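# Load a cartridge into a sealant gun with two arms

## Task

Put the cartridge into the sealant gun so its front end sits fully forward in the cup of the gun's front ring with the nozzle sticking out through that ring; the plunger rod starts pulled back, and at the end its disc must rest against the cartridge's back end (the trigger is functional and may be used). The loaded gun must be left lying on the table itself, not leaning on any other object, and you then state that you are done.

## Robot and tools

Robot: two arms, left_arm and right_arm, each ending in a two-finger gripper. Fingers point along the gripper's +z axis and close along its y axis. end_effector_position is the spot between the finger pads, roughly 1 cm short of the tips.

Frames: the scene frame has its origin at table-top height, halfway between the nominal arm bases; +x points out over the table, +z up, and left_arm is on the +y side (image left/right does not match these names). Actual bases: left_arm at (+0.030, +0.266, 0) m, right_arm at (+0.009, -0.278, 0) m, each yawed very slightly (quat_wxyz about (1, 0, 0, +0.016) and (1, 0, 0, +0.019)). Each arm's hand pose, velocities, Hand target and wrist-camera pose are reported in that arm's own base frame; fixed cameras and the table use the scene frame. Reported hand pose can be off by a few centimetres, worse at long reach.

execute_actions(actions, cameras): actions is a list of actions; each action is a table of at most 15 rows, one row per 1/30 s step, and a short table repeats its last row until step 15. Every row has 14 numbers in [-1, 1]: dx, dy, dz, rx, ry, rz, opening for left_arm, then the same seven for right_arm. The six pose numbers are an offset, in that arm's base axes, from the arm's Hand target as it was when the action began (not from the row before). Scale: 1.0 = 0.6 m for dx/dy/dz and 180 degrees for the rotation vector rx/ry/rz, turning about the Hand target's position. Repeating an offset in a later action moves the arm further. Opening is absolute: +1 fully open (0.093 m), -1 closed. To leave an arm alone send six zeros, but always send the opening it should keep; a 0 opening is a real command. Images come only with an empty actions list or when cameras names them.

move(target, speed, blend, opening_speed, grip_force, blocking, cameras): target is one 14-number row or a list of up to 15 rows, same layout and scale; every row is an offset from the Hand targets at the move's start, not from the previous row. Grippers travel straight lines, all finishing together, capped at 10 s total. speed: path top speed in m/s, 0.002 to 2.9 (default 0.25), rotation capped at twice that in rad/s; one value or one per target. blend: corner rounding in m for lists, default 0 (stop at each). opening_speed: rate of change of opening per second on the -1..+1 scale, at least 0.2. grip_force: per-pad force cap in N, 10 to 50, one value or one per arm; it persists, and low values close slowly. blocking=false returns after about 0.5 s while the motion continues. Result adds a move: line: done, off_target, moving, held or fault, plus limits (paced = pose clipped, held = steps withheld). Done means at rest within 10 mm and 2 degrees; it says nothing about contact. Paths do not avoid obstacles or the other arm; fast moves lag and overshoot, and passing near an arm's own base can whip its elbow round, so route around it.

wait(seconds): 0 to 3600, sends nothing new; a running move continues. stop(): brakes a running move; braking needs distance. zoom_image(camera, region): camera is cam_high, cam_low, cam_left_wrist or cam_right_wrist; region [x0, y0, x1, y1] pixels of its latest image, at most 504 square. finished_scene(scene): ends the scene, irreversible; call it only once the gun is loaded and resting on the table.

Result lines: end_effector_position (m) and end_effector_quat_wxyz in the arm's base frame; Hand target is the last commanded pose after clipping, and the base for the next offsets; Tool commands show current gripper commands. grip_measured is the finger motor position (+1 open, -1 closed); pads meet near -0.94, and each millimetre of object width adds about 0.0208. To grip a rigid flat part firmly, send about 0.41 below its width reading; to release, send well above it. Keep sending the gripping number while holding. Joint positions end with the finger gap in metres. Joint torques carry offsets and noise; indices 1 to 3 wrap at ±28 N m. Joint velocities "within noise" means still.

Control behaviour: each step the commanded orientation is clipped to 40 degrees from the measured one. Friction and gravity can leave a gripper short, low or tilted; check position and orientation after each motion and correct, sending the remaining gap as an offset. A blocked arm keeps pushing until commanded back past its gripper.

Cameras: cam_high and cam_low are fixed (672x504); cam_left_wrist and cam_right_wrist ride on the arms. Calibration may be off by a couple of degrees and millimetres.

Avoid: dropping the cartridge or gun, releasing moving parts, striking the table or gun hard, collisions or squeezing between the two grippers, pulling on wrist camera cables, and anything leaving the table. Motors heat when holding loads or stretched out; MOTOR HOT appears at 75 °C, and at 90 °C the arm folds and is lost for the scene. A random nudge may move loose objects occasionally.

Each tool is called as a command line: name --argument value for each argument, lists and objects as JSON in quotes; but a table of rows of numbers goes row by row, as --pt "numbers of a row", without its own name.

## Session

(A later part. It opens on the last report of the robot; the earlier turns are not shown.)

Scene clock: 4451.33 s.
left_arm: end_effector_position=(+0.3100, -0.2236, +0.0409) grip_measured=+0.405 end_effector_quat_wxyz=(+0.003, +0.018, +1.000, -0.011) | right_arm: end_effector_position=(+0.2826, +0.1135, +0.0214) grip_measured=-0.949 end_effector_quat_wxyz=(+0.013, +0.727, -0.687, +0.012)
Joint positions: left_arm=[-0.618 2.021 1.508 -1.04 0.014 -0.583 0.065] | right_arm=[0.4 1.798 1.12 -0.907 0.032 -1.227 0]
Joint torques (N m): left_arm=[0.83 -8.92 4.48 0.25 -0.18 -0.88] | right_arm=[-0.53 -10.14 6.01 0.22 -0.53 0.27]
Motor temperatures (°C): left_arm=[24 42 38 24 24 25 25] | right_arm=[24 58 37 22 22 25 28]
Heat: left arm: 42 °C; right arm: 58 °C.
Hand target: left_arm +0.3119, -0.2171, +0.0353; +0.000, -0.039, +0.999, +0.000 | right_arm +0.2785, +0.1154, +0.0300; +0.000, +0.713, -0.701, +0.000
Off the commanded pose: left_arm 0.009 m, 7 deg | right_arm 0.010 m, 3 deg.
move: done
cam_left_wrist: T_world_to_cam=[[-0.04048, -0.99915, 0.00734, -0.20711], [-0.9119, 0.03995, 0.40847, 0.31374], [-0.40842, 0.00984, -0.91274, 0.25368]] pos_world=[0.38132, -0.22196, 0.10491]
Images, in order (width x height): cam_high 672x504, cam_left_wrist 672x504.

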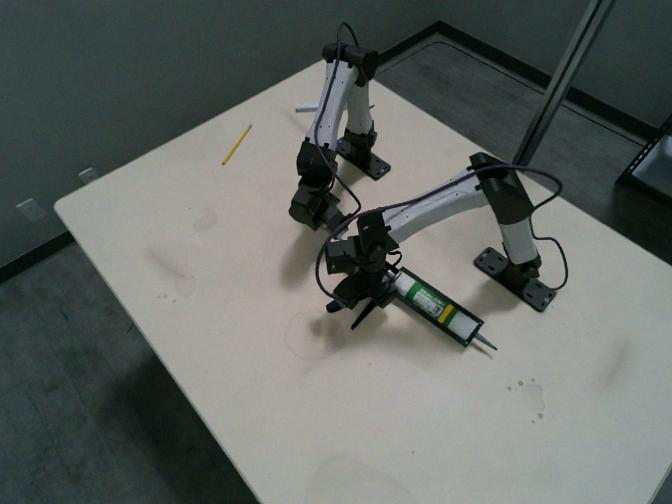

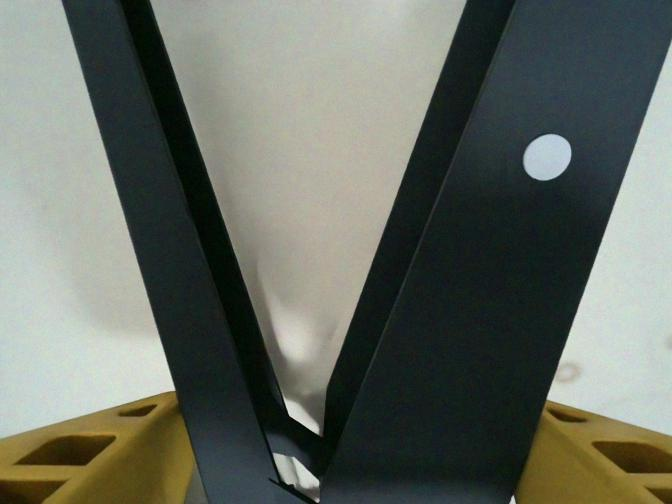

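move --target '[0,0,0,0,0,0,0.2,0,0,0,0,0,0,-0.95]' --speed 0.06 --opening_speed 0.3 --cameras '["cam_left_wrist", "cam_high"]'

zoom_image --camera "cam_high" --region '[370, 245, 420, 295]'

Scene clock: 4464.77 s.
left_arm: end_effector_position=(+0.3080, -0.2253, +0.0402) grip_measured=+0.203 end_effector_quat_wxyz=(+0.001, +0.041, +0.999, -0.013) | right_arm: end_effector_position=(+0.2864, +0.1152, +0.0214) grip_measured=-0.949 end_effector_quat_wxyz=(+0.005, +0.735, -0.677, +0.015)
Joint positions: left_arm=[-0.623 2.021 1.506 -1.039 0.021 -0.54 0.055] | right_arm=[0.4 1.798 1.12 -0.889 0.032 -1.253 0]
Joint velocities: left_arm=[-0.007 -0.012 -0.012 0.022 -0.022 0.022 0.01] | right_arm=[within noise]
Joint torques (N m): left_arm=[1.32 -8.99 4.62 0.26 -0.23 -1.28] | right_arm=[-0.54 -10.07 6.08 0.11 -0.53 0.6]
Motor temperatures (°C): left_arm=[24 42 38 24 24 26 25] | right_arm=[24 58 37 22 22 25 28]
Heat: left arm: 42 °C; right arm: 58 °C.
Hand target: left_arm +0.3120, -0.2171, +0.0353; +0.000, -0.039, +0.999, +0.000 | right_arm +0.2785, +0.1154, +0.0300; +0.000, +0.713, -0.701, +0.000
Off the commanded pose: left_arm 0.010 m, 9 deg | right_arm 0.012 m, 4 deg.
move: done
cam_left_wrist: T_world_to_cam=[[-0.08736, -0.99611, 0.01128, -0.194], [-0.90731, 0.08424, 0.41193, 0.32057], [-0.41128, 0.02575, -0.91115, 0.25667]] pos_world=[0.37947, -0.22686, 0.104]
Images, in order (width x height): cam_high 672x504, cam_left_wrist 672x504.

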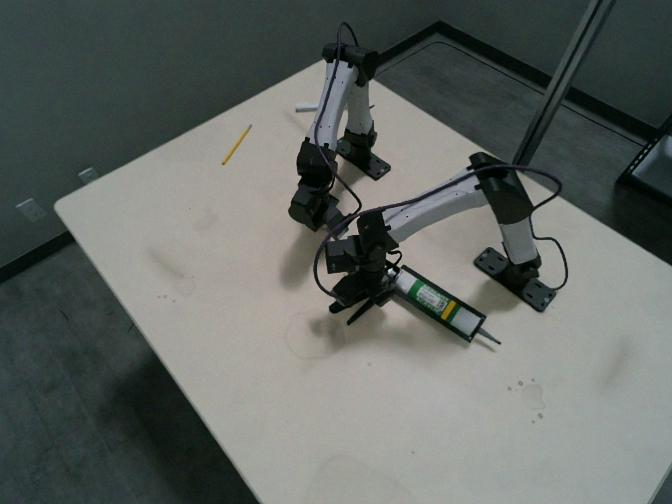

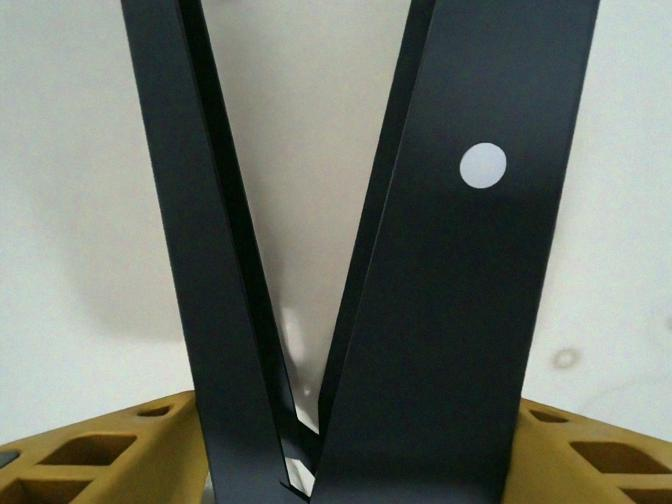

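Scaled by 10.080 from the camera's image (finer frame: 960x720).

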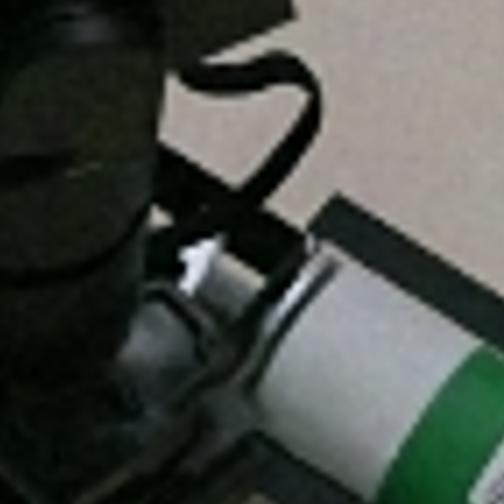

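move --target '[0,0,0,0,0,0,0.05,0,0,0,0,0,0,-0.95]' --speed 0.06 --opening_speed 0.3 --cameras '["cam_left_wrist", "cam_high"]'

zoom_image --camera "cam_high" --region '[370, 245, 420, 295]'

Scene clock: 4475.87 s.
left_arm: end_effector_position=(+0.3071, -0.2260, +0.0401) grip_measured=+0.128 end_effector_quat_wxyz=(+0.000, +0.051, +0.999, -0.014) | right_arm: end_effector_position=(+0.2885, +0.1160, +0.0214) grip_measured=-0.949 end_effector_quat_wxyz=(+0.001, +0.738, -0.674, +0.017)
Joint positions: left_arm=[-0.625 2.021 1.505 -1.039 0.022 -0.522 0.051] | right_arm=[0.4 1.798 1.12 -0.88 0.032 -1.262 0]
Joint torques (N m): left_arm=[1.51 -8.99 4.62 0.25 -0.23 -1.45] | right_arm=[-0.51 -10.21 6.05 0.01 -0.53 0.68]
Motor temperatures (°C): left_arm=[24 42 38 24 24 27 25] | right_arm=[24 58 37 22 22 25 28]
Heat: left arm: 42 °C; right arm: 58 °C.
Hand target: left_arm +0.3119, -0.2171, +0.0353; +0.000, -0.039, +0.999, +0.000 | right_arm +0.2785, +0.1154, +0.0300; +0.000, +0.713, -0.701, +0.000
Off the commanded pose: left_arm 0.011 m, 10 deg | right_arm 0.013 m, 5 deg.
move: done
cam_left_wrist: T_world_to_cam=[[-0.1068, -0.9942, 0.01255, -0.18838], [-0.90497, 0.10242, 0.41297, 0.32332], [-0.41186, 0.03275, -0.91066, 0.2579]] pos_world=[0.37869, -0.22886, 0.1037]
Images, in order (width x height): cam_high 672x504, cam_left_wrist 672x504.

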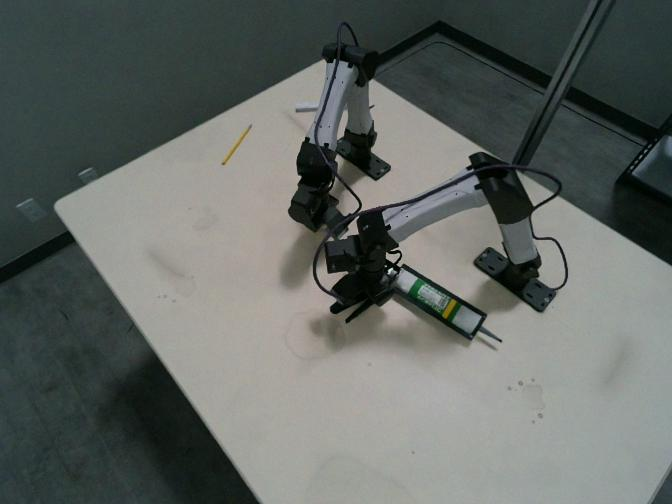

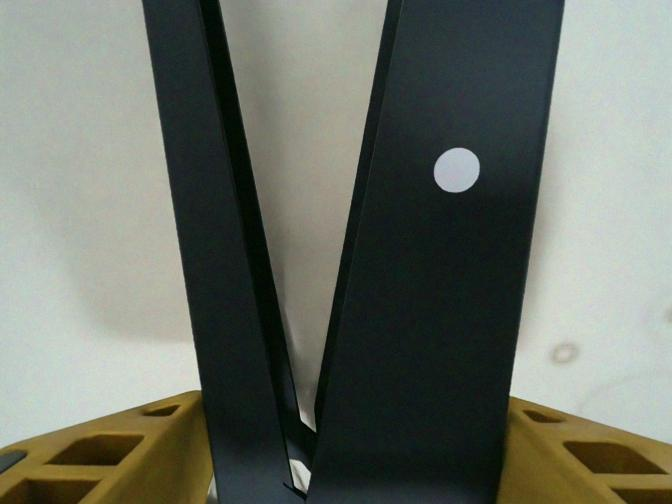

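Scaled by 10.080 from the camera's image (finer frame: 960x720).

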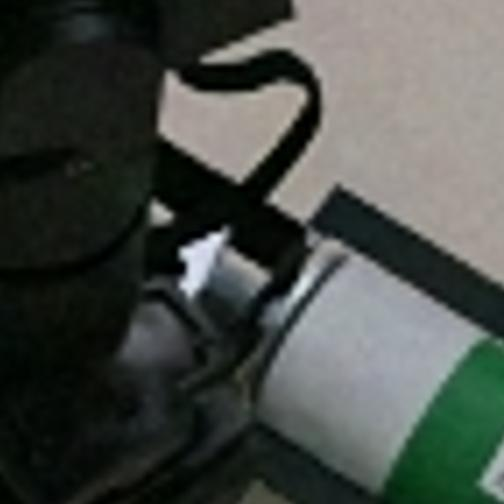

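move --pt "-0.004 -0.014 0 0 0 -0.055 0.05 0 0 0 0 0 0 -0.95" --pt "-0.004 -0.014 0 0 0 -0.055 1.0 0 0 0 0 0 0 -0.95" --speed '[0.05,0.05]' --opening_speed 0.6 --cameras '["cam_left_wrist", "cam_high"]'

zoom_image --camera "cam_high" --region '[370, 245, 420, 295]'

Scene clock: 4493.17 s.
left_arm: end_effector_position=(+0.3019, -0.2249, +0.0365) grip_measured=+1.000 end_effector_quat_wxyz=(-0.009, +0.055, +0.998, -0.003) | right_arm: end_effector_position=(+0.2776, +0.1141, +0.0215) grip_measured=-0.949 end_effector_quat_wxyz=(+0.019, +0.732, -0.681, +0.004)
Joint positions: left_arm=[-0.634 2.031 1.504 -1.056 0.014 -0.524 0.093] | right_arm=[0.402 1.798 1.12 -0.924 0.022 -1.24 0]
Joint torques (N m): left_arm=[0.24 -8.76 6.16 0.3 -0.17 0.04] | right_arm=[-0.83 -10.14 5.97 0.33 -0.42 0.41]
Motor temperatures (°C): left_arm=[24 42 38 24 24 28 26] | right_arm=[24 58 37 22 22 25 28]
Heat: left arm: 42 °C; right arm: 58 °C.
Hand target: left_arm +0.3096, -0.2255, +0.0353; +0.000, +0.048, +0.999, +0.000 | right_arm +0.2785, +0.1153, +0.0300; +0.000, +0.713, -0.701, +0.000
Off the commanded pose: left_arm 0.008 m, 1 deg | right_arm 0.009 m, 4 deg.
move: done; target 2's new opening was sent with left_arm's hand 0.008 m and 6 deg from that target
cam_left_wrist: T_world_to_cam=[[-0.11426, -0.99342, -0.00801, -0.1847], [-0.89718, 0.09972, 0.43025, 0.31632], [-0.42662, 0.05635, -0.90267, 0.26189]] pos_world=[0.37442, -0.22978, 0.09882]
Images, in order (width x height): cam_high 672x504, cam_left_wrist 672x504.

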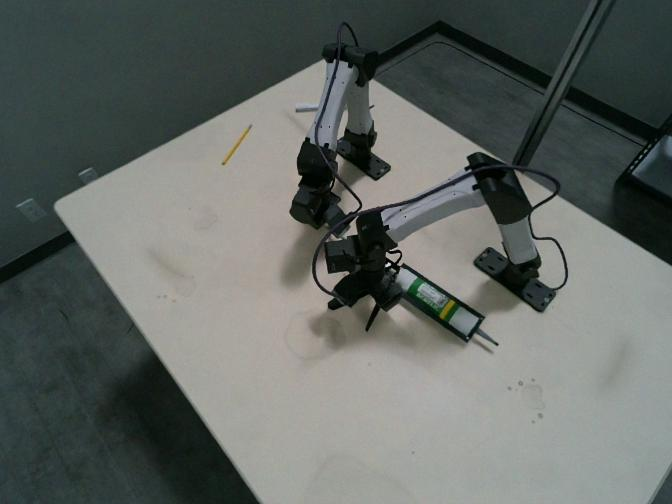

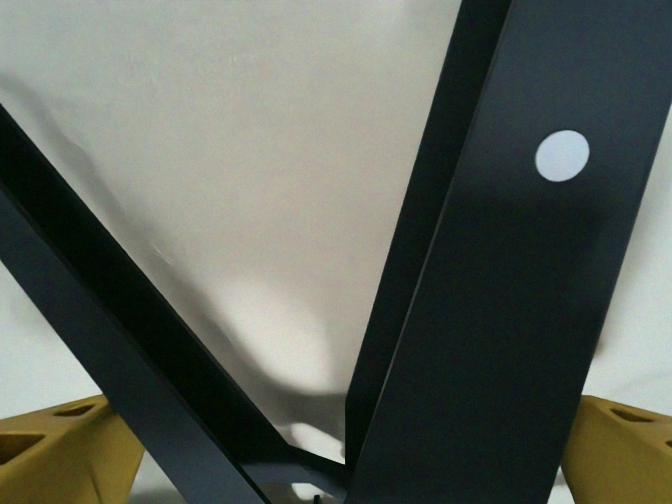

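Scaled by 10.080 from the camera's image (finer frame: 960x720).

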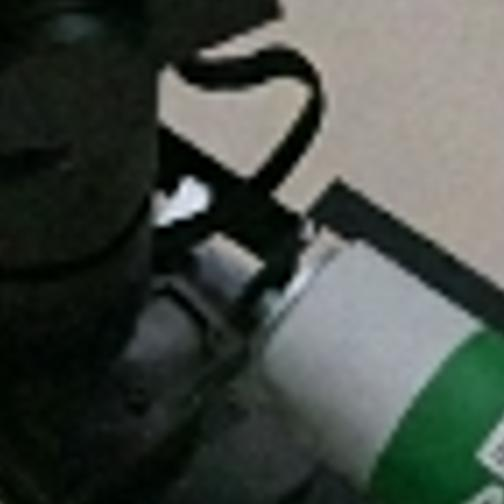

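move --target '[0.0,0,0.2,0,0,0,1.0,0,0,0,0,0,0,-0.95]' --speed 0.15 --cameras '["cam_left_wrist", "cam_high"]'

zoom_image --camera "cam_left_wrist" --region '[250, 200, 480, 400]'

Scene clock: 4501.33 s.
left_arm: end_effector_position=(+0.3053, -0.2273, +0.1448) grip_measured=+1.000 end_effector_quat_wxyz=(-0.014, +0.055, +0.998, +0.001) | right_arm: end_effector_position=(+0.2776, +0.1140, +0.0215) grip_measured=-0.949 end_effector_quat_wxyz=(+0.019, +0.732, -0.681, +0.003)
Joint positions: left_arm=[-0.634 2.031 1.938 -1.503 0.013 -0.525 0.093] | right_arm=[0.402 1.798 1.12 -0.925 0.022 -1.24 0]
Joint torques (N m): left_arm=[0.2 -11.12 7.08 0.05 -0.17 0.03] | right_arm=[-0.75 -10.17 5.96 0.34 -0.42 0.42]
Motor temperatures (°C): left_arm=[24 43 38 24 24 27 25] | right_arm=[24 58 37 22 22 25 28]
Heat: left arm: 43 °C; right arm: 58 °C.
Hand target: left_arm +0.3095, -0.2254, +0.1553; +0.000, +0.048, +0.999, +0.000 | right_arm +0.2785, +0.1153, +0.0300; +0.000, +0.713, -0.701, +0.000
Off the commanded pose: left_arm 0.012 m, 2 deg | right_arm 0.009 m, 4 deg.
move: off_target (left_arm)
cam_left_wrist: T_world_to_cam=[[-0.11409, -0.99335, -0.0158, -0.1846], [-0.8927, 0.09552, 0.44041, 0.26927], [-0.43597, 0.06435, -0.89766, 0.36521]] pos_world=[0.37854, -0.2326, 0.20633]
Images, in order (width x height): cam_high 672x504, cam_left_wrist 672x504.

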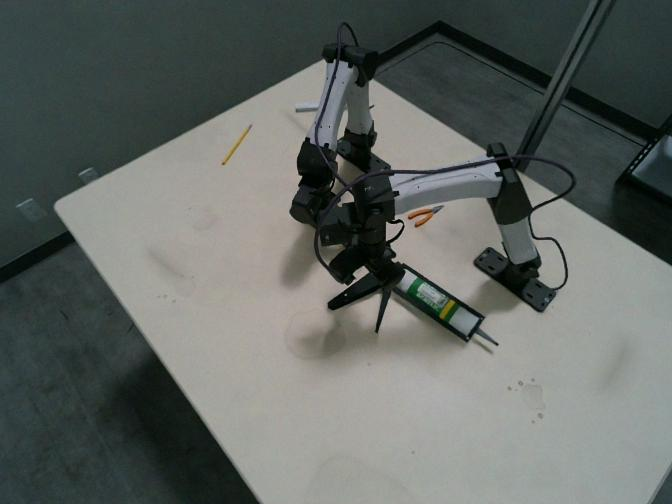

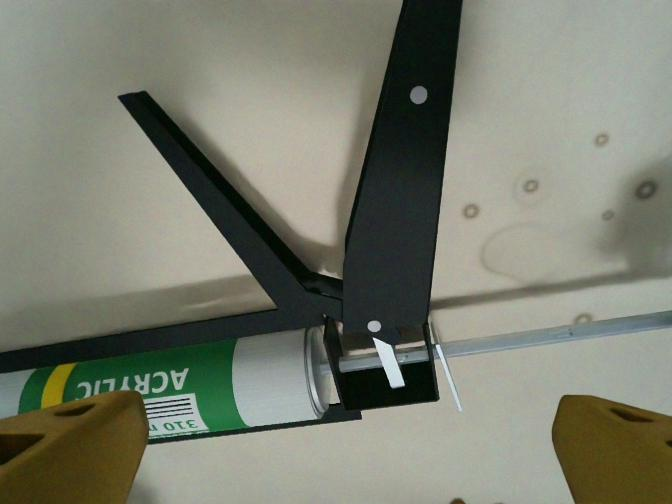

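Scaled by 2.191 from the camera's image (finer frame: 960x720).

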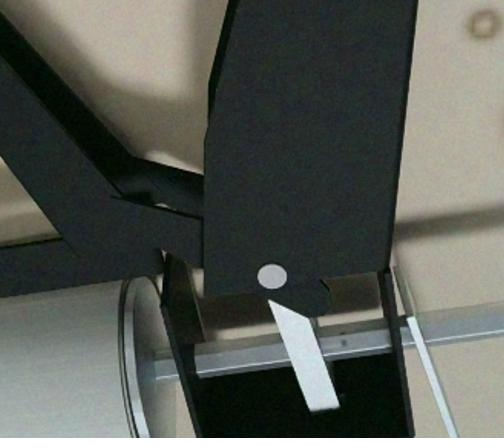

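move --target '[-0.1035,0.2707,-0.0255,0,0,0.5444,0.5,0,0,0,0,0,0,-0.95]' --speed 0.2 --cameras '["cam_left_wrist", "cam_high"]'

zoom_image --camera "cam_high" --region '[320, 240, 510, 380]'

Scene clock: 4541.17 s.
left_arm: end_effector_position=(+0.2458, -0.0661, +0.1351) grip_measured=+0.502 end_effector_quat_wxyz=(+0.014, +0.715, -0.699, -0.011) | right_arm: end_effector_position=(+0.2776, +0.1140, +0.0215) grip_measured=-0.949 end_effector_quat_wxyz=(+0.019, +0.732, -0.681, +0.003)
Joint positions: left_arm=[-0.254 1.533 1.294 -1.363 0.013 -1.847 0.069] | right_arm=[0.402 1.798 1.12 -0.925 0.022 -1.24 0]
Joint torques (N m): left_arm=[0.23 -8.14 4.41 0.2 -0.2 -0.03] | right_arm=[-0.8 -10.21 6.02 0.36 -0.42 0.41]
Motor temperatures (°C): left_arm=[24 48 39 24 24 26 25] | right_arm=[24 58 36 22 22 25 28]
Heat: left arm: 48 °C; right arm: 58 °C.
Hand target: left_arm +0.2475, -0.0631, +0.1399; +0.000, +0.722, -0.691, +0.000 | right_arm +0.2785, +0.1153, +0.0300; +0.000, +0.713, -0.701, +0.000
Off the commanded pose: left_arm 0.006 m, 2 deg | right_arm 0.009 m, 4 deg.
move: done
cam_left_wrist: T_world_to_cam=[[0.99864, 0.01774, -0.04907, -0.23367], [0.03666, -0.90774, 0.41793, -0.08676], [-0.03713, -0.41916, -0.90715, 0.19155]] pos_world=[0.24365, 0.00568, 0.19856]
Images, in order (width x height): cam_high 672x504, cam_left_wrist 672x504.

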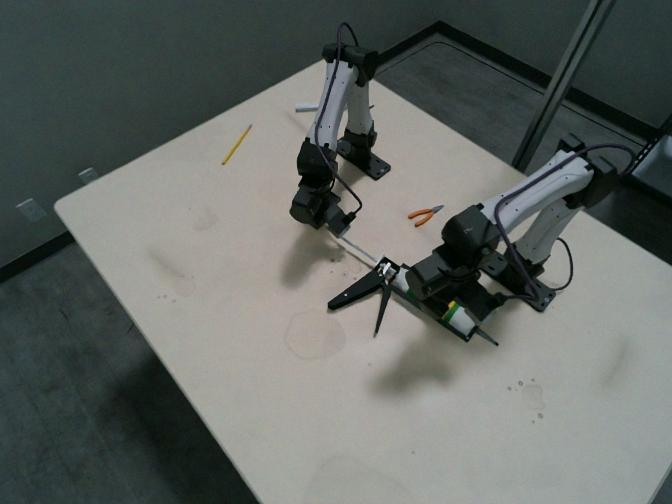

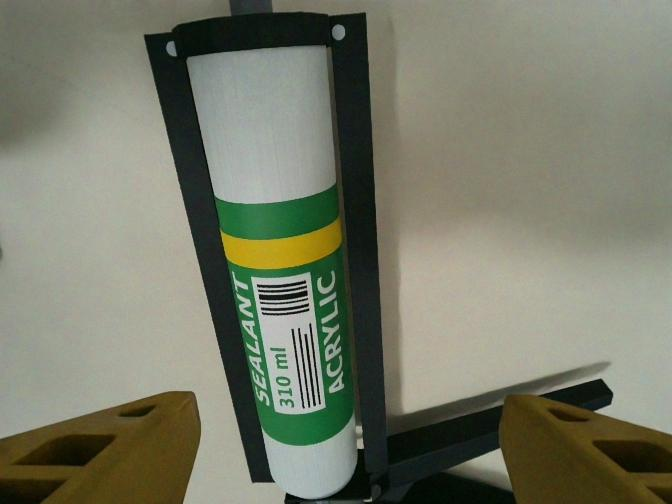

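Scaled by 2.653 from the camera's image (finer frame: 960x720).

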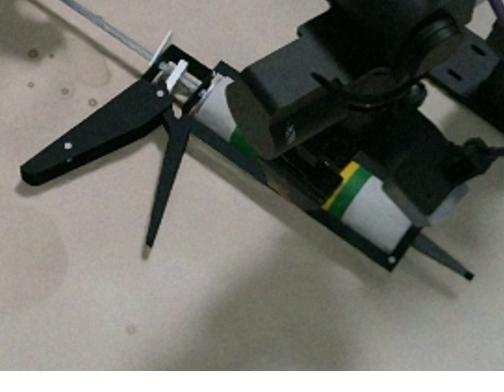

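zoom_image --camera "cam_left_wrist" --region '[130, 0, 410, 230]'

zoom_image --camera "cam_left_wrist" --region '[240, 380, 440, 504]'

Scaled by 1.800 from the camera's image (finer frame: 960x720).

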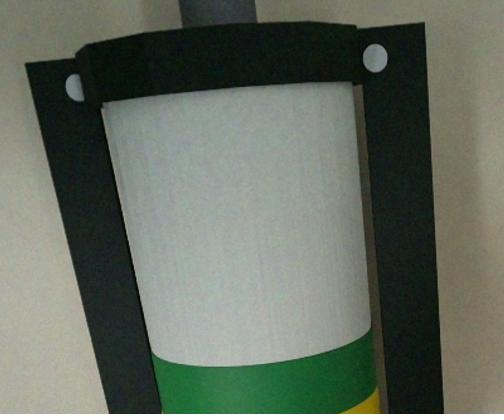

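Scaled by 2.520 from the camera's image (finer frame: 960x720).

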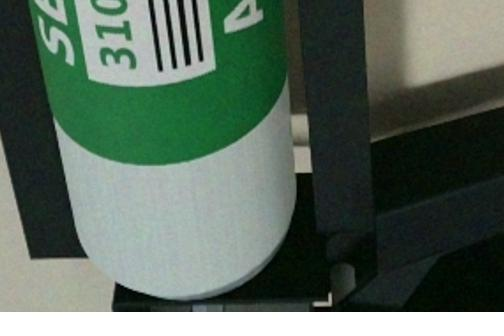

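zoom_image --camera "cam_high" --region '[374, 250, 416, 292]'

Scaled by 12.000 from the camera's image (finer frame: 960x720).

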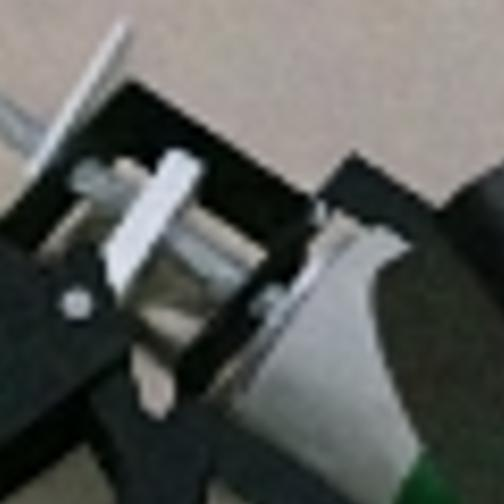

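move --target '[0,0,0,0,0,0,0.5,0,0,-0.0133,0,0,0,-0.95]' --speed 0.03 --cameras '["cam_left_wrist"]'

Scene clock: 4601.83 s.
left_arm: end_effector_position=(+0.2458, -0.0661, +0.1351) grip_measured=+0.502 end_effector_quat_wxyz=(+0.014, +0.715, -0.699, -0.011) | right_arm: end_effector_position=(+0.2752, +0.1134, +0.0177) grip_measured=-0.949 end_effector_quat_wxyz=(+0.020, +0.731, -0.682, +0.002)
Joint positions: left_arm=[-0.254 1.533 1.294 -1.363 0.013 -1.848 0.069] | right_arm=[0.402 1.798 1.103 -0.911 0.02 -1.238 0]
Joint torques (N m): left_arm=[0.21 -8.14 4.41 0.2 -0.2 -0.03] | right_arm=[-0.77 -8.99 5.78 0.51 -0.41 0.39]
Motor temperatures (°C): left_arm=[24 41 37 24 24 26 25] | right_arm=[24 59 36 22 22 25 28]
Heat: left arm: 41 °C; right arm: 59 °C.
Hand target: left_arm +0.2475, -0.0631, +0.1399; +0.000, +0.722, -0.691, +0.000 | right_arm +0.2785, +0.1153, +0.0220; +0.000, +0.713, -0.701, +0.000
Off the commanded pose: left_arm 0.006 m, 2 deg | right_arm 0.006 m, 4 deg.
move: off_target (right_arm)
cam_left_wrist: T_world_to_cam=[[0.99862, 0.0185, -0.04909, -0.23357], [0.03736, -0.90772, 0.41791, -0.08692], [-0.03683, -0.41916, -0.90716, 0.19148]] pos_world=[0.24355, 0.00568, 0.19856]

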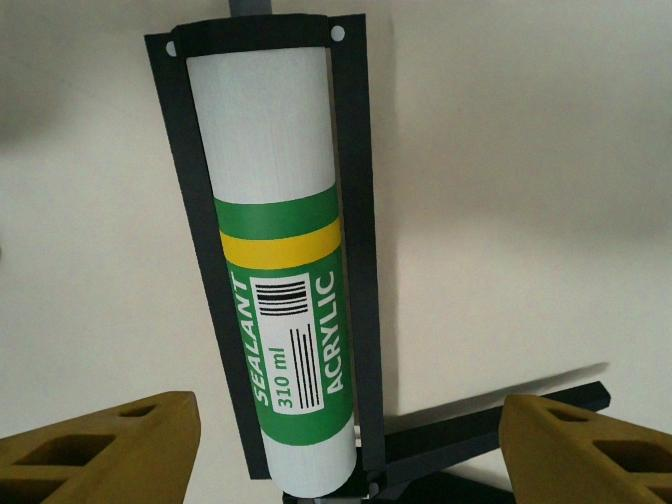

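move --target '[0,0,0,0,0,0,0.5,0,0,-0.0117,0,0,0,-0.95]' --speed 0.03 --cameras '["cam_left_wrist"]'

Scene clock: 4610.70 s.
left_arm: end_effector_position=(+0.2458, -0.0661, +0.1351) grip_measured=+0.502 end_effector_quat_wxyz=(+0.014, +0.715, -0.699, -0.011) | right_arm: end_effector_position=(+0.2750, +0.1133, +0.0140) grip_measured=-0.949 end_effector_quat_wxyz=(+0.017, +0.731, -0.682, +0.003)
Joint positions: left_arm=[-0.254 1.533 1.294 -1.363 0.013 -1.848 0.069] | right_arm=[0.402 1.798 1.087 -0.888 0.02 -1.238 0]
Joint torques (N m): left_arm=[0.21 -8.16 4.42 0.2 -0.2 -0.03] | right_arm=[-0.85 -8.01 5.78 0.56 -0.4 0.36]
Motor temperatures (°C): left_arm=[24 41 37 24 24 26 24] | right_arm=[24 58 36 22 22 25 28]
Heat: left arm: 41 °C; right arm: 58 °C.
Hand target: left_arm +0.2475, -0.0631, +0.1399; +0.000, +0.722, -0.691, +0.000 | right_arm +0.2785, +0.1153, +0.0150; +0.000, +0.713, -0.701, +0.000
Off the commanded pose: left_arm 0.006 m, 2 deg | right_arm 0.004 m, 4 deg.
move: off_target (right_arm)
cam_left_wrist: T_world_to_cam=[[0.99862, 0.0185, -0.04909, -0.23357], [0.03736, -0.90772, 0.41791, -0.08692], [-0.03683, -0.41916, -0.90716, 0.19148]] pos_world=[0.24355, 0.00568, 0.19856]

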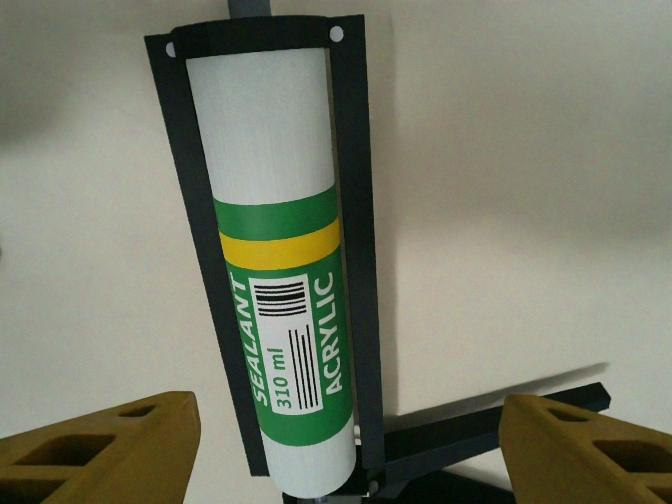

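move --target '[0,0,0,0,0,0,0.5,0,0,-0.0092,0,0,0,-0.95]' --speed 0.03 --cameras '["cam_left_wrist", "cam_high", "cam_right_wrist"]'

Scene clock: 4616.47 s.
left_arm: end_effector_position=(+0.2458, -0.0661, +0.1351) grip_measured=+0.502 end_effector_quat_wxyz=(+0.014, +0.715, -0.699, -0.011) | right_arm: end_effector_position=(+0.2753, +0.1135, +0.0126) grip_measured=-0.949 end_effector_quat_wxyz=(+0.015, +0.731, -0.682, +0.004)
Joint positions: left_arm=[-0.254 1.533 1.294 -1.363 0.013 -1.848 0.069] | right_arm=[0.402 1.798 1.081 -0.878 0.02 -1.238 0]
Joint torques (N m): left_arm=[0.23 -8.14 4.42 0.2 -0.2 -0.03] | right_arm=[-0.72 -7.21 5.15 0.68 -0.4 0.37]
Motor temperatures (°C): left_arm=[24 41 37 24 24 26 24] | right_arm=[24 58 36 22 22 25 28]
Heat: left arm: 41 °C; right arm: 58 °C.
Hand target: left_arm +0.2475, -0.0631, +0.1399; +0.000, +0.722, -0.691, +0.000 | right_arm +0.2785, +0.1154, +0.0095; +0.000, +0.713, -0.701, +0.000
Off the commanded pose: left_arm 0.006 m, 2 deg | right_arm 0.005 m, 3 deg.
move: off_target (right_arm)
cam_left_wrist: T_world_to_cam=[[0.99862, 0.0185, -0.04909, -0.23357], [0.03736, -0.90772, 0.41791, -0.08692], [-0.03683, -0.41916, -0.90716, 0.19148]] pos_world=[0.24355, 0.00568, 0.19856]
cam_right_wrist: T_world_to_cam=[[0.99619, 0.07809, -0.03875, -0.28166], [0.08716, -0.88479, 0.45777, 0.10756], [0.00147, -0.45941, -0.88822, 0.15001]] pos_world=[0.27099, 0.18608, 0.07309]
Images, in order (width x height): cam_high 672x504, cam_left_wrist 672x504, cam_right_wrist 672x504.

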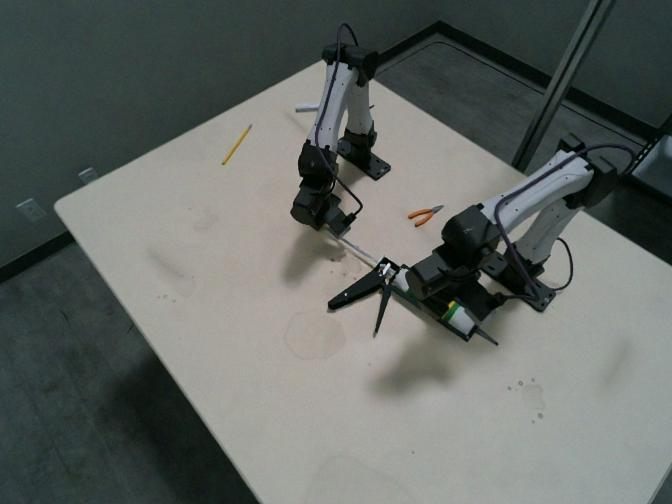

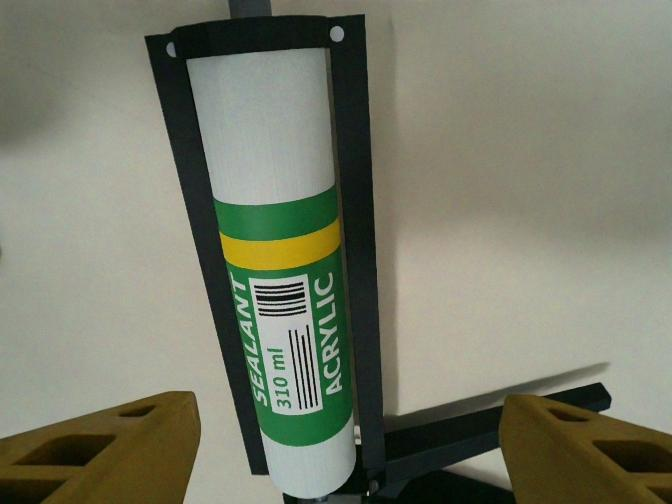

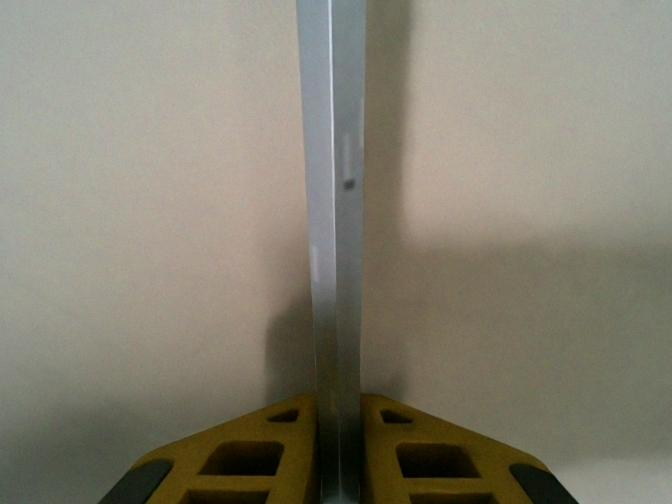

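move --target '[0,0,0,0,0,0,0.5,0,0,0,0,0,0,-0.5]' --speed 0.03 --opening_speed 0.3 --cameras '["cam_left_wrist", "cam_high", "cam_right_wrist"]'

Scene clock: 4630.27 s.
left_arm: end_effector_position=(+0.2458, -0.0661, +0.1351) grip_measured=+0.502 end_effector_quat_wxyz=(+0.014, +0.715, -0.699, -0.011) | right_arm: end_effector_position=(+0.2811, +0.1147, +0.0125) grip_measured=-0.503 end_effector_quat_wxyz=(+0.003, +0.718, -0.696, +0.008)
Joint positions: left_arm=[-0.254 1.533 1.294 -1.363 0.013 -1.848 0.069] | right_arm=[0.397 1.798 1.081 -0.853 0.017 -1.204 0.021]
Joint torques (N m): left_arm=[0.21 -8.16 4.42 0.2 -0.2 -0.03] | right_arm=[-0.31 -7.24 5.18 0.51 -0.35 0]
Motor temperatures (°C): left_arm=[24 41 37 24 24 26 24] | right_arm=[24 56 35 22 22 25 28]
Heat: left arm: 41 °C; right arm: 56 °C.
Hand target: left_arm +0.2475, -0.0631, +0.1399; +0.000, +0.722, -0.691, +0.000 | right_arm +0.2785, +0.1154, +0.0095; +0.000, +0.713, -0.701, +0.000
Off the commanded pose: left_arm 0.006 m, 2 deg | right_arm 0.004 m, 1 deg.
move: done
cam_left_wrist: T_world_to_cam=[[0.99862, 0.0185, -0.04909, -0.23357], [0.03736, -0.90772, 0.41791, -0.08692], [-0.03683, -0.41916, -0.90716, 0.19148]] pos_world=[0.24355, 0.00568, 0.19856]
cam_right_wrist: T_world_to_cam=[[0.99907, 0.0399, -0.01615, -0.28425], [0.0429, -0.89244, 0.44913, 0.12163], [0.00351, -0.44941, -0.89332, 0.14887]] pos_world=[0.27824, 0.18679, 0.07377]
Images, in order (width x height): cam_high 672x504, cam_left_wrist 672x504, cam_right_wrist 672x504.

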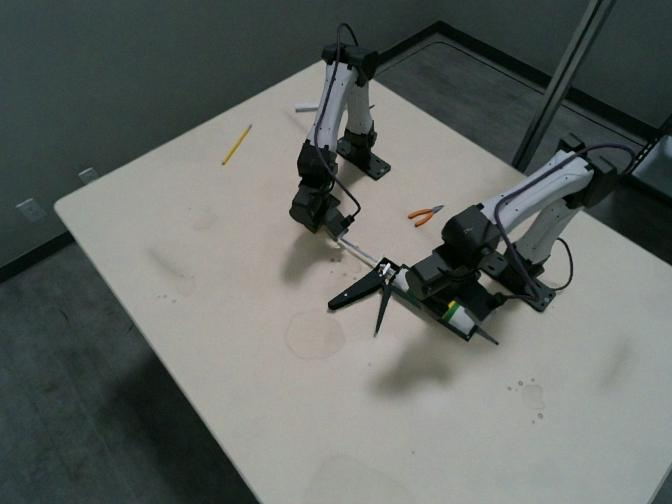

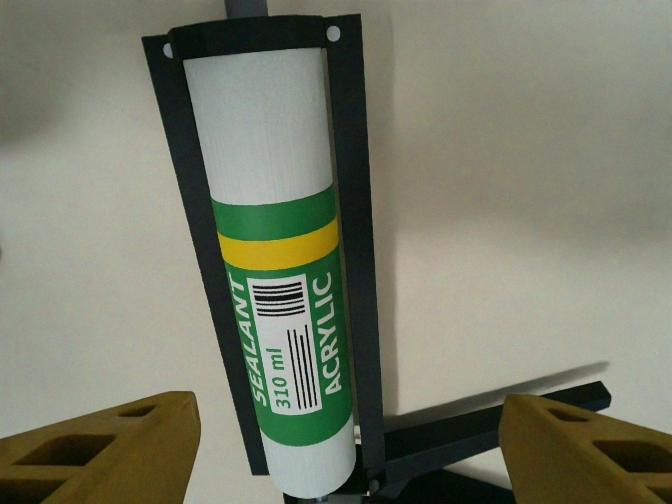

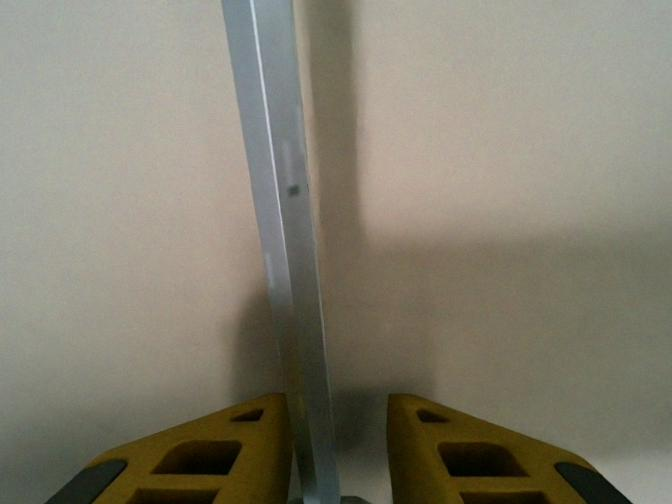

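move --pt "0 0 0 0 0 0 0.5 -0.0100 0 0.005 0 0 0 -0.5" --pt "0 0 0 0 0 0 0.5 -0.0100 0 0.005 0 0 0 0.2" --pt "0 0 0 0 0 0 0.5 -0.0100 0 0.2 0 0 0 0.2" --speed '[0.03,0.05,0.12]' --opening_speed 0.6 --cameras '["cam_left_wrist", "cam_high", "cam_right_wrist"]'

zoom_image --camera "cam_high" --region '[310, 220, 510, 370]'

Scene clock: 4651.03 s.
left_arm: end_effector_position=(+0.2458, -0.0661, +0.1351) grip_measured=+0.502 end_effector_quat_wxyz=(+0.014, +0.715, -0.699, -0.011) | right_arm: end_effector_position=(+0.2710, +0.1106, +0.1188) grip_measured=+0.198 end_effector_quat_wxyz=(+0.014, +0.715, -0.699, +0.003)
Joint positions: left_arm=[-0.254 1.533 1.294 -1.363 0.013 -1.848 0.069] | right_arm=[0.397 1.672 1.373 -1.295 0.017 -1.196 0.055]
Joint torques (N m): left_arm=[0.2 -8.14 4.4 0.2 -0.2 -0.03] | right_arm=[0.34 -7.56 10 0.2 -0.36 0]
Motor temperatures (°C): left_arm=[24 41 37 24 24 26 24] | right_arm=[24 56 35 22 22 25 27]
Heat: left arm: 41 °C; right arm: 56 °C.
Hand target: left_arm +0.2475, -0.0631, +0.1399; +0.000, +0.722, -0.691, +0.000 | right_arm +0.2725, +0.1154, +0.1295; +0.000, +0.713, -0.701, +0.000
Off the commanded pose: left_arm 0.006 m, 2 deg | right_arm 0.012 m, 2 deg.
move: off_target (right_arm)
cam_left_wrist: T_world_to_cam=[[0.99862, 0.0185, -0.04909, -0.23357], [0.03736, -0.90772, 0.41791, -0.08692], [-0.03683, -0.41916, -0.90716, 0.19148]] pos_world=[0.24355, 0.00568, 0.19856]
cam_right_wrist: T_world_to_cam=[[0.99872, 0.03208, -0.03905, -0.26861], [0.04638, -0.8888, 0.45594, 0.06852], [-0.02007, -0.45717, -0.88915, 0.24869]] pos_world=[0.27008, 0.18321, 0.17939]
Images, in order (width x height): cam_high 672x504, cam_left_wrist 672x504, cam_right_wrist 672x504.

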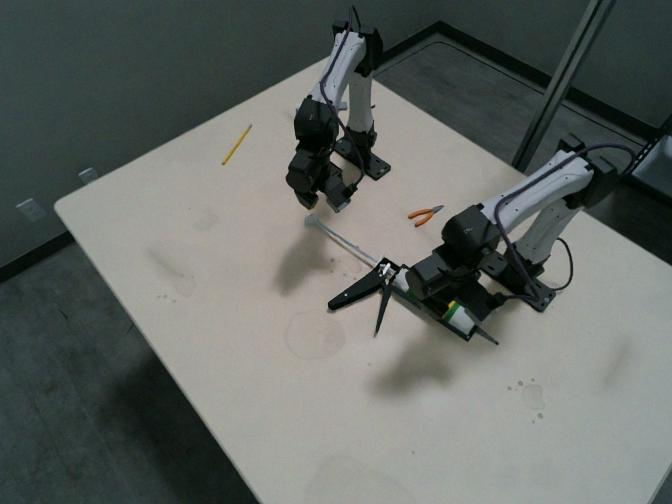

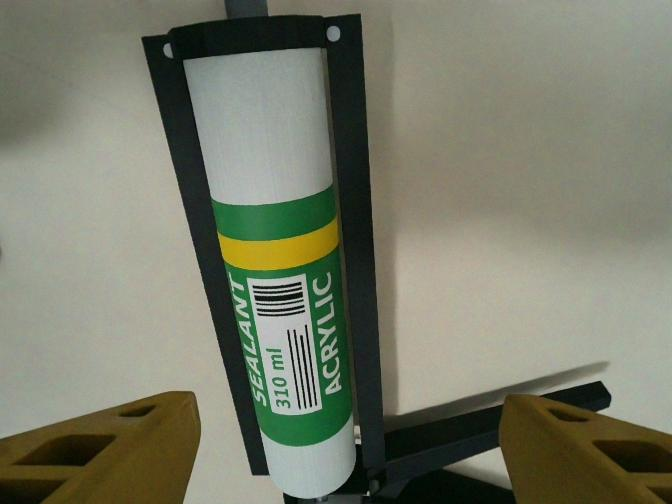

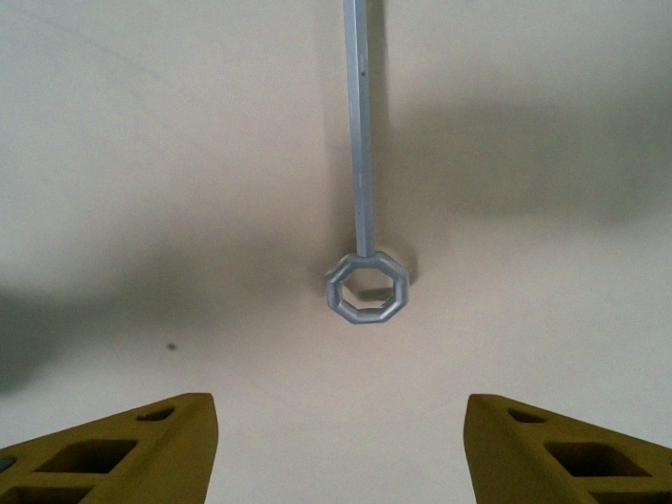

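Scaled by 2.520 from the camera's image (finer frame: 960x720).

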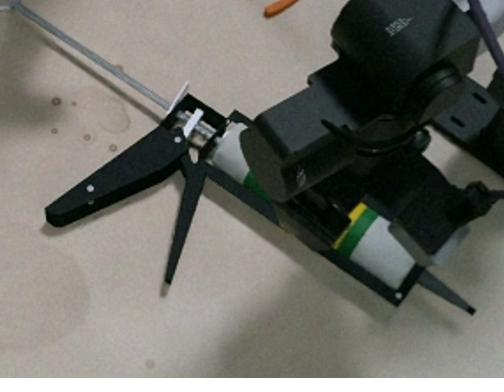

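move --target '[0.0408,-0.2232,0.0417,0,0,-0.482,0.5,0,-0.18,0.4,0,0,0,0.2]' --speed 0.25 --cameras '["cam_left_wrist", "cam_high", "cam_low"]'

zoom_image --camera "cam_left_wrist" --region '[230, 180, 460, 400]'

Scene clock: 4686.07 s.
left_arm: end_effector_position=(+0.2688, -0.1954, +0.1625) grip_measured=+0.502 end_effector_quat_wxyz=(-0.004, -0.058, +0.998, -0.005) | right_arm: end_effector_position=(+0.2777, +0.0065, +0.3615) grip_measured=+0.198 end_effector_quat_wxyz=(-0.219, +0.673, -0.673, +0.215)
Joint positions: left_arm=[-0.622 1.811 1.71 -1.471 0.013 -0.738 0.069] | right_arm=[0.032 1.365 1.956 -1.537 0.014 -1.544 0.055]
Joint torques (N m): left_arm=[-0.72 -7.17 7.15 0.1 -0.18 0.23] | right_arm=[-0.32 -3.45 8.39 1.38 -0.31 -0.25]
Motor temperatures (°C): left_arm=[24 40 37 24 24 26 24] | right_arm=[24 56 39 22 22 25 26]
Heat: left arm: 40 °C; right arm: 56 °C.
Hand target: left_arm +0.2720, -0.1970, +0.1650; +0.000, -0.050, +0.999, +0.000 | right_arm +0.2725, +0.0074, +0.3695; +0.000, +0.713, -0.701, +0.000
Off the commanded pose: left_arm 0.004 m, 1 deg | right_arm 0.010 m, 36 deg.
joint sent to its limit (right arm) — joint 4 (wrist pitch), lower limit. The joint targets are off in orientation, not in position.
move: off_target (right_arm)
cam_left_wrist: T_world_to_cam=[[0.11066, -0.99384, -0.00596, -0.21897], [-0.90011, -0.10276, 0.42336, 0.1919], [-0.42137, -0.04149, -0.90594, 0.33994]] pos_world=[0.34021, -0.1838, 0.22542]
Images, in order (width x height): cam_high 672x504, cam_low 672x504, cam_left_wrist 672x504.

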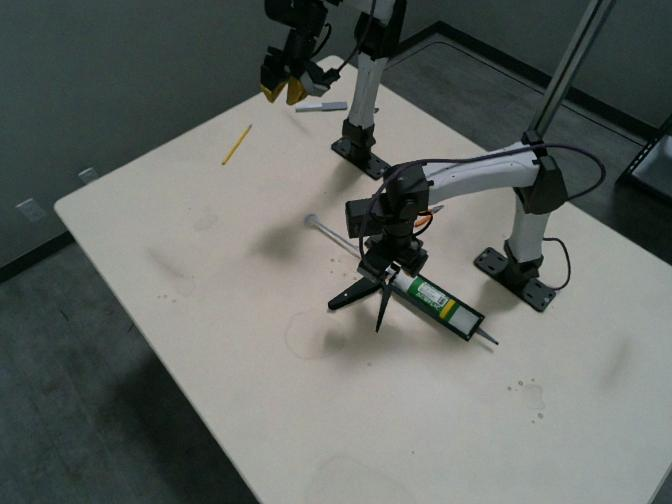

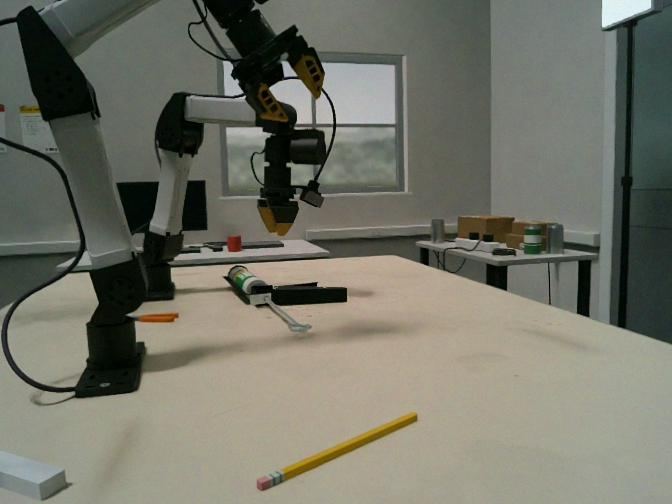

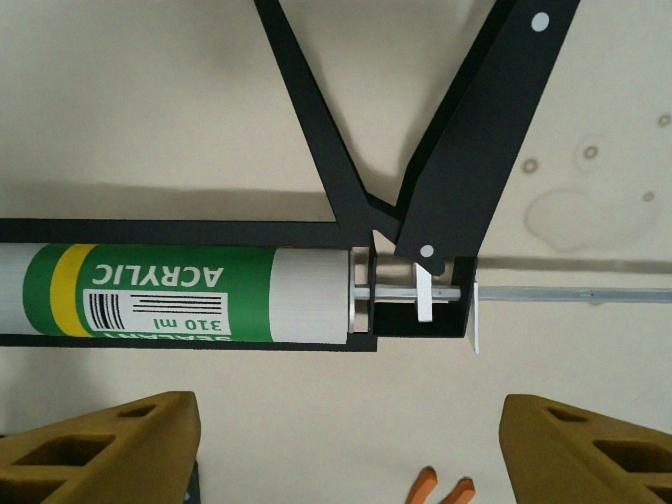

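Scaled by 2.191 from the camera's image (finer frame: 960x720).

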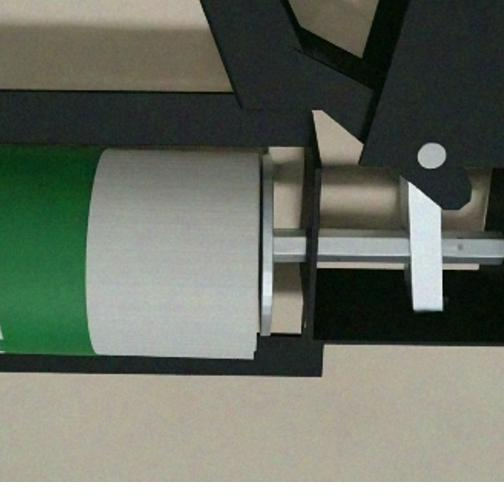

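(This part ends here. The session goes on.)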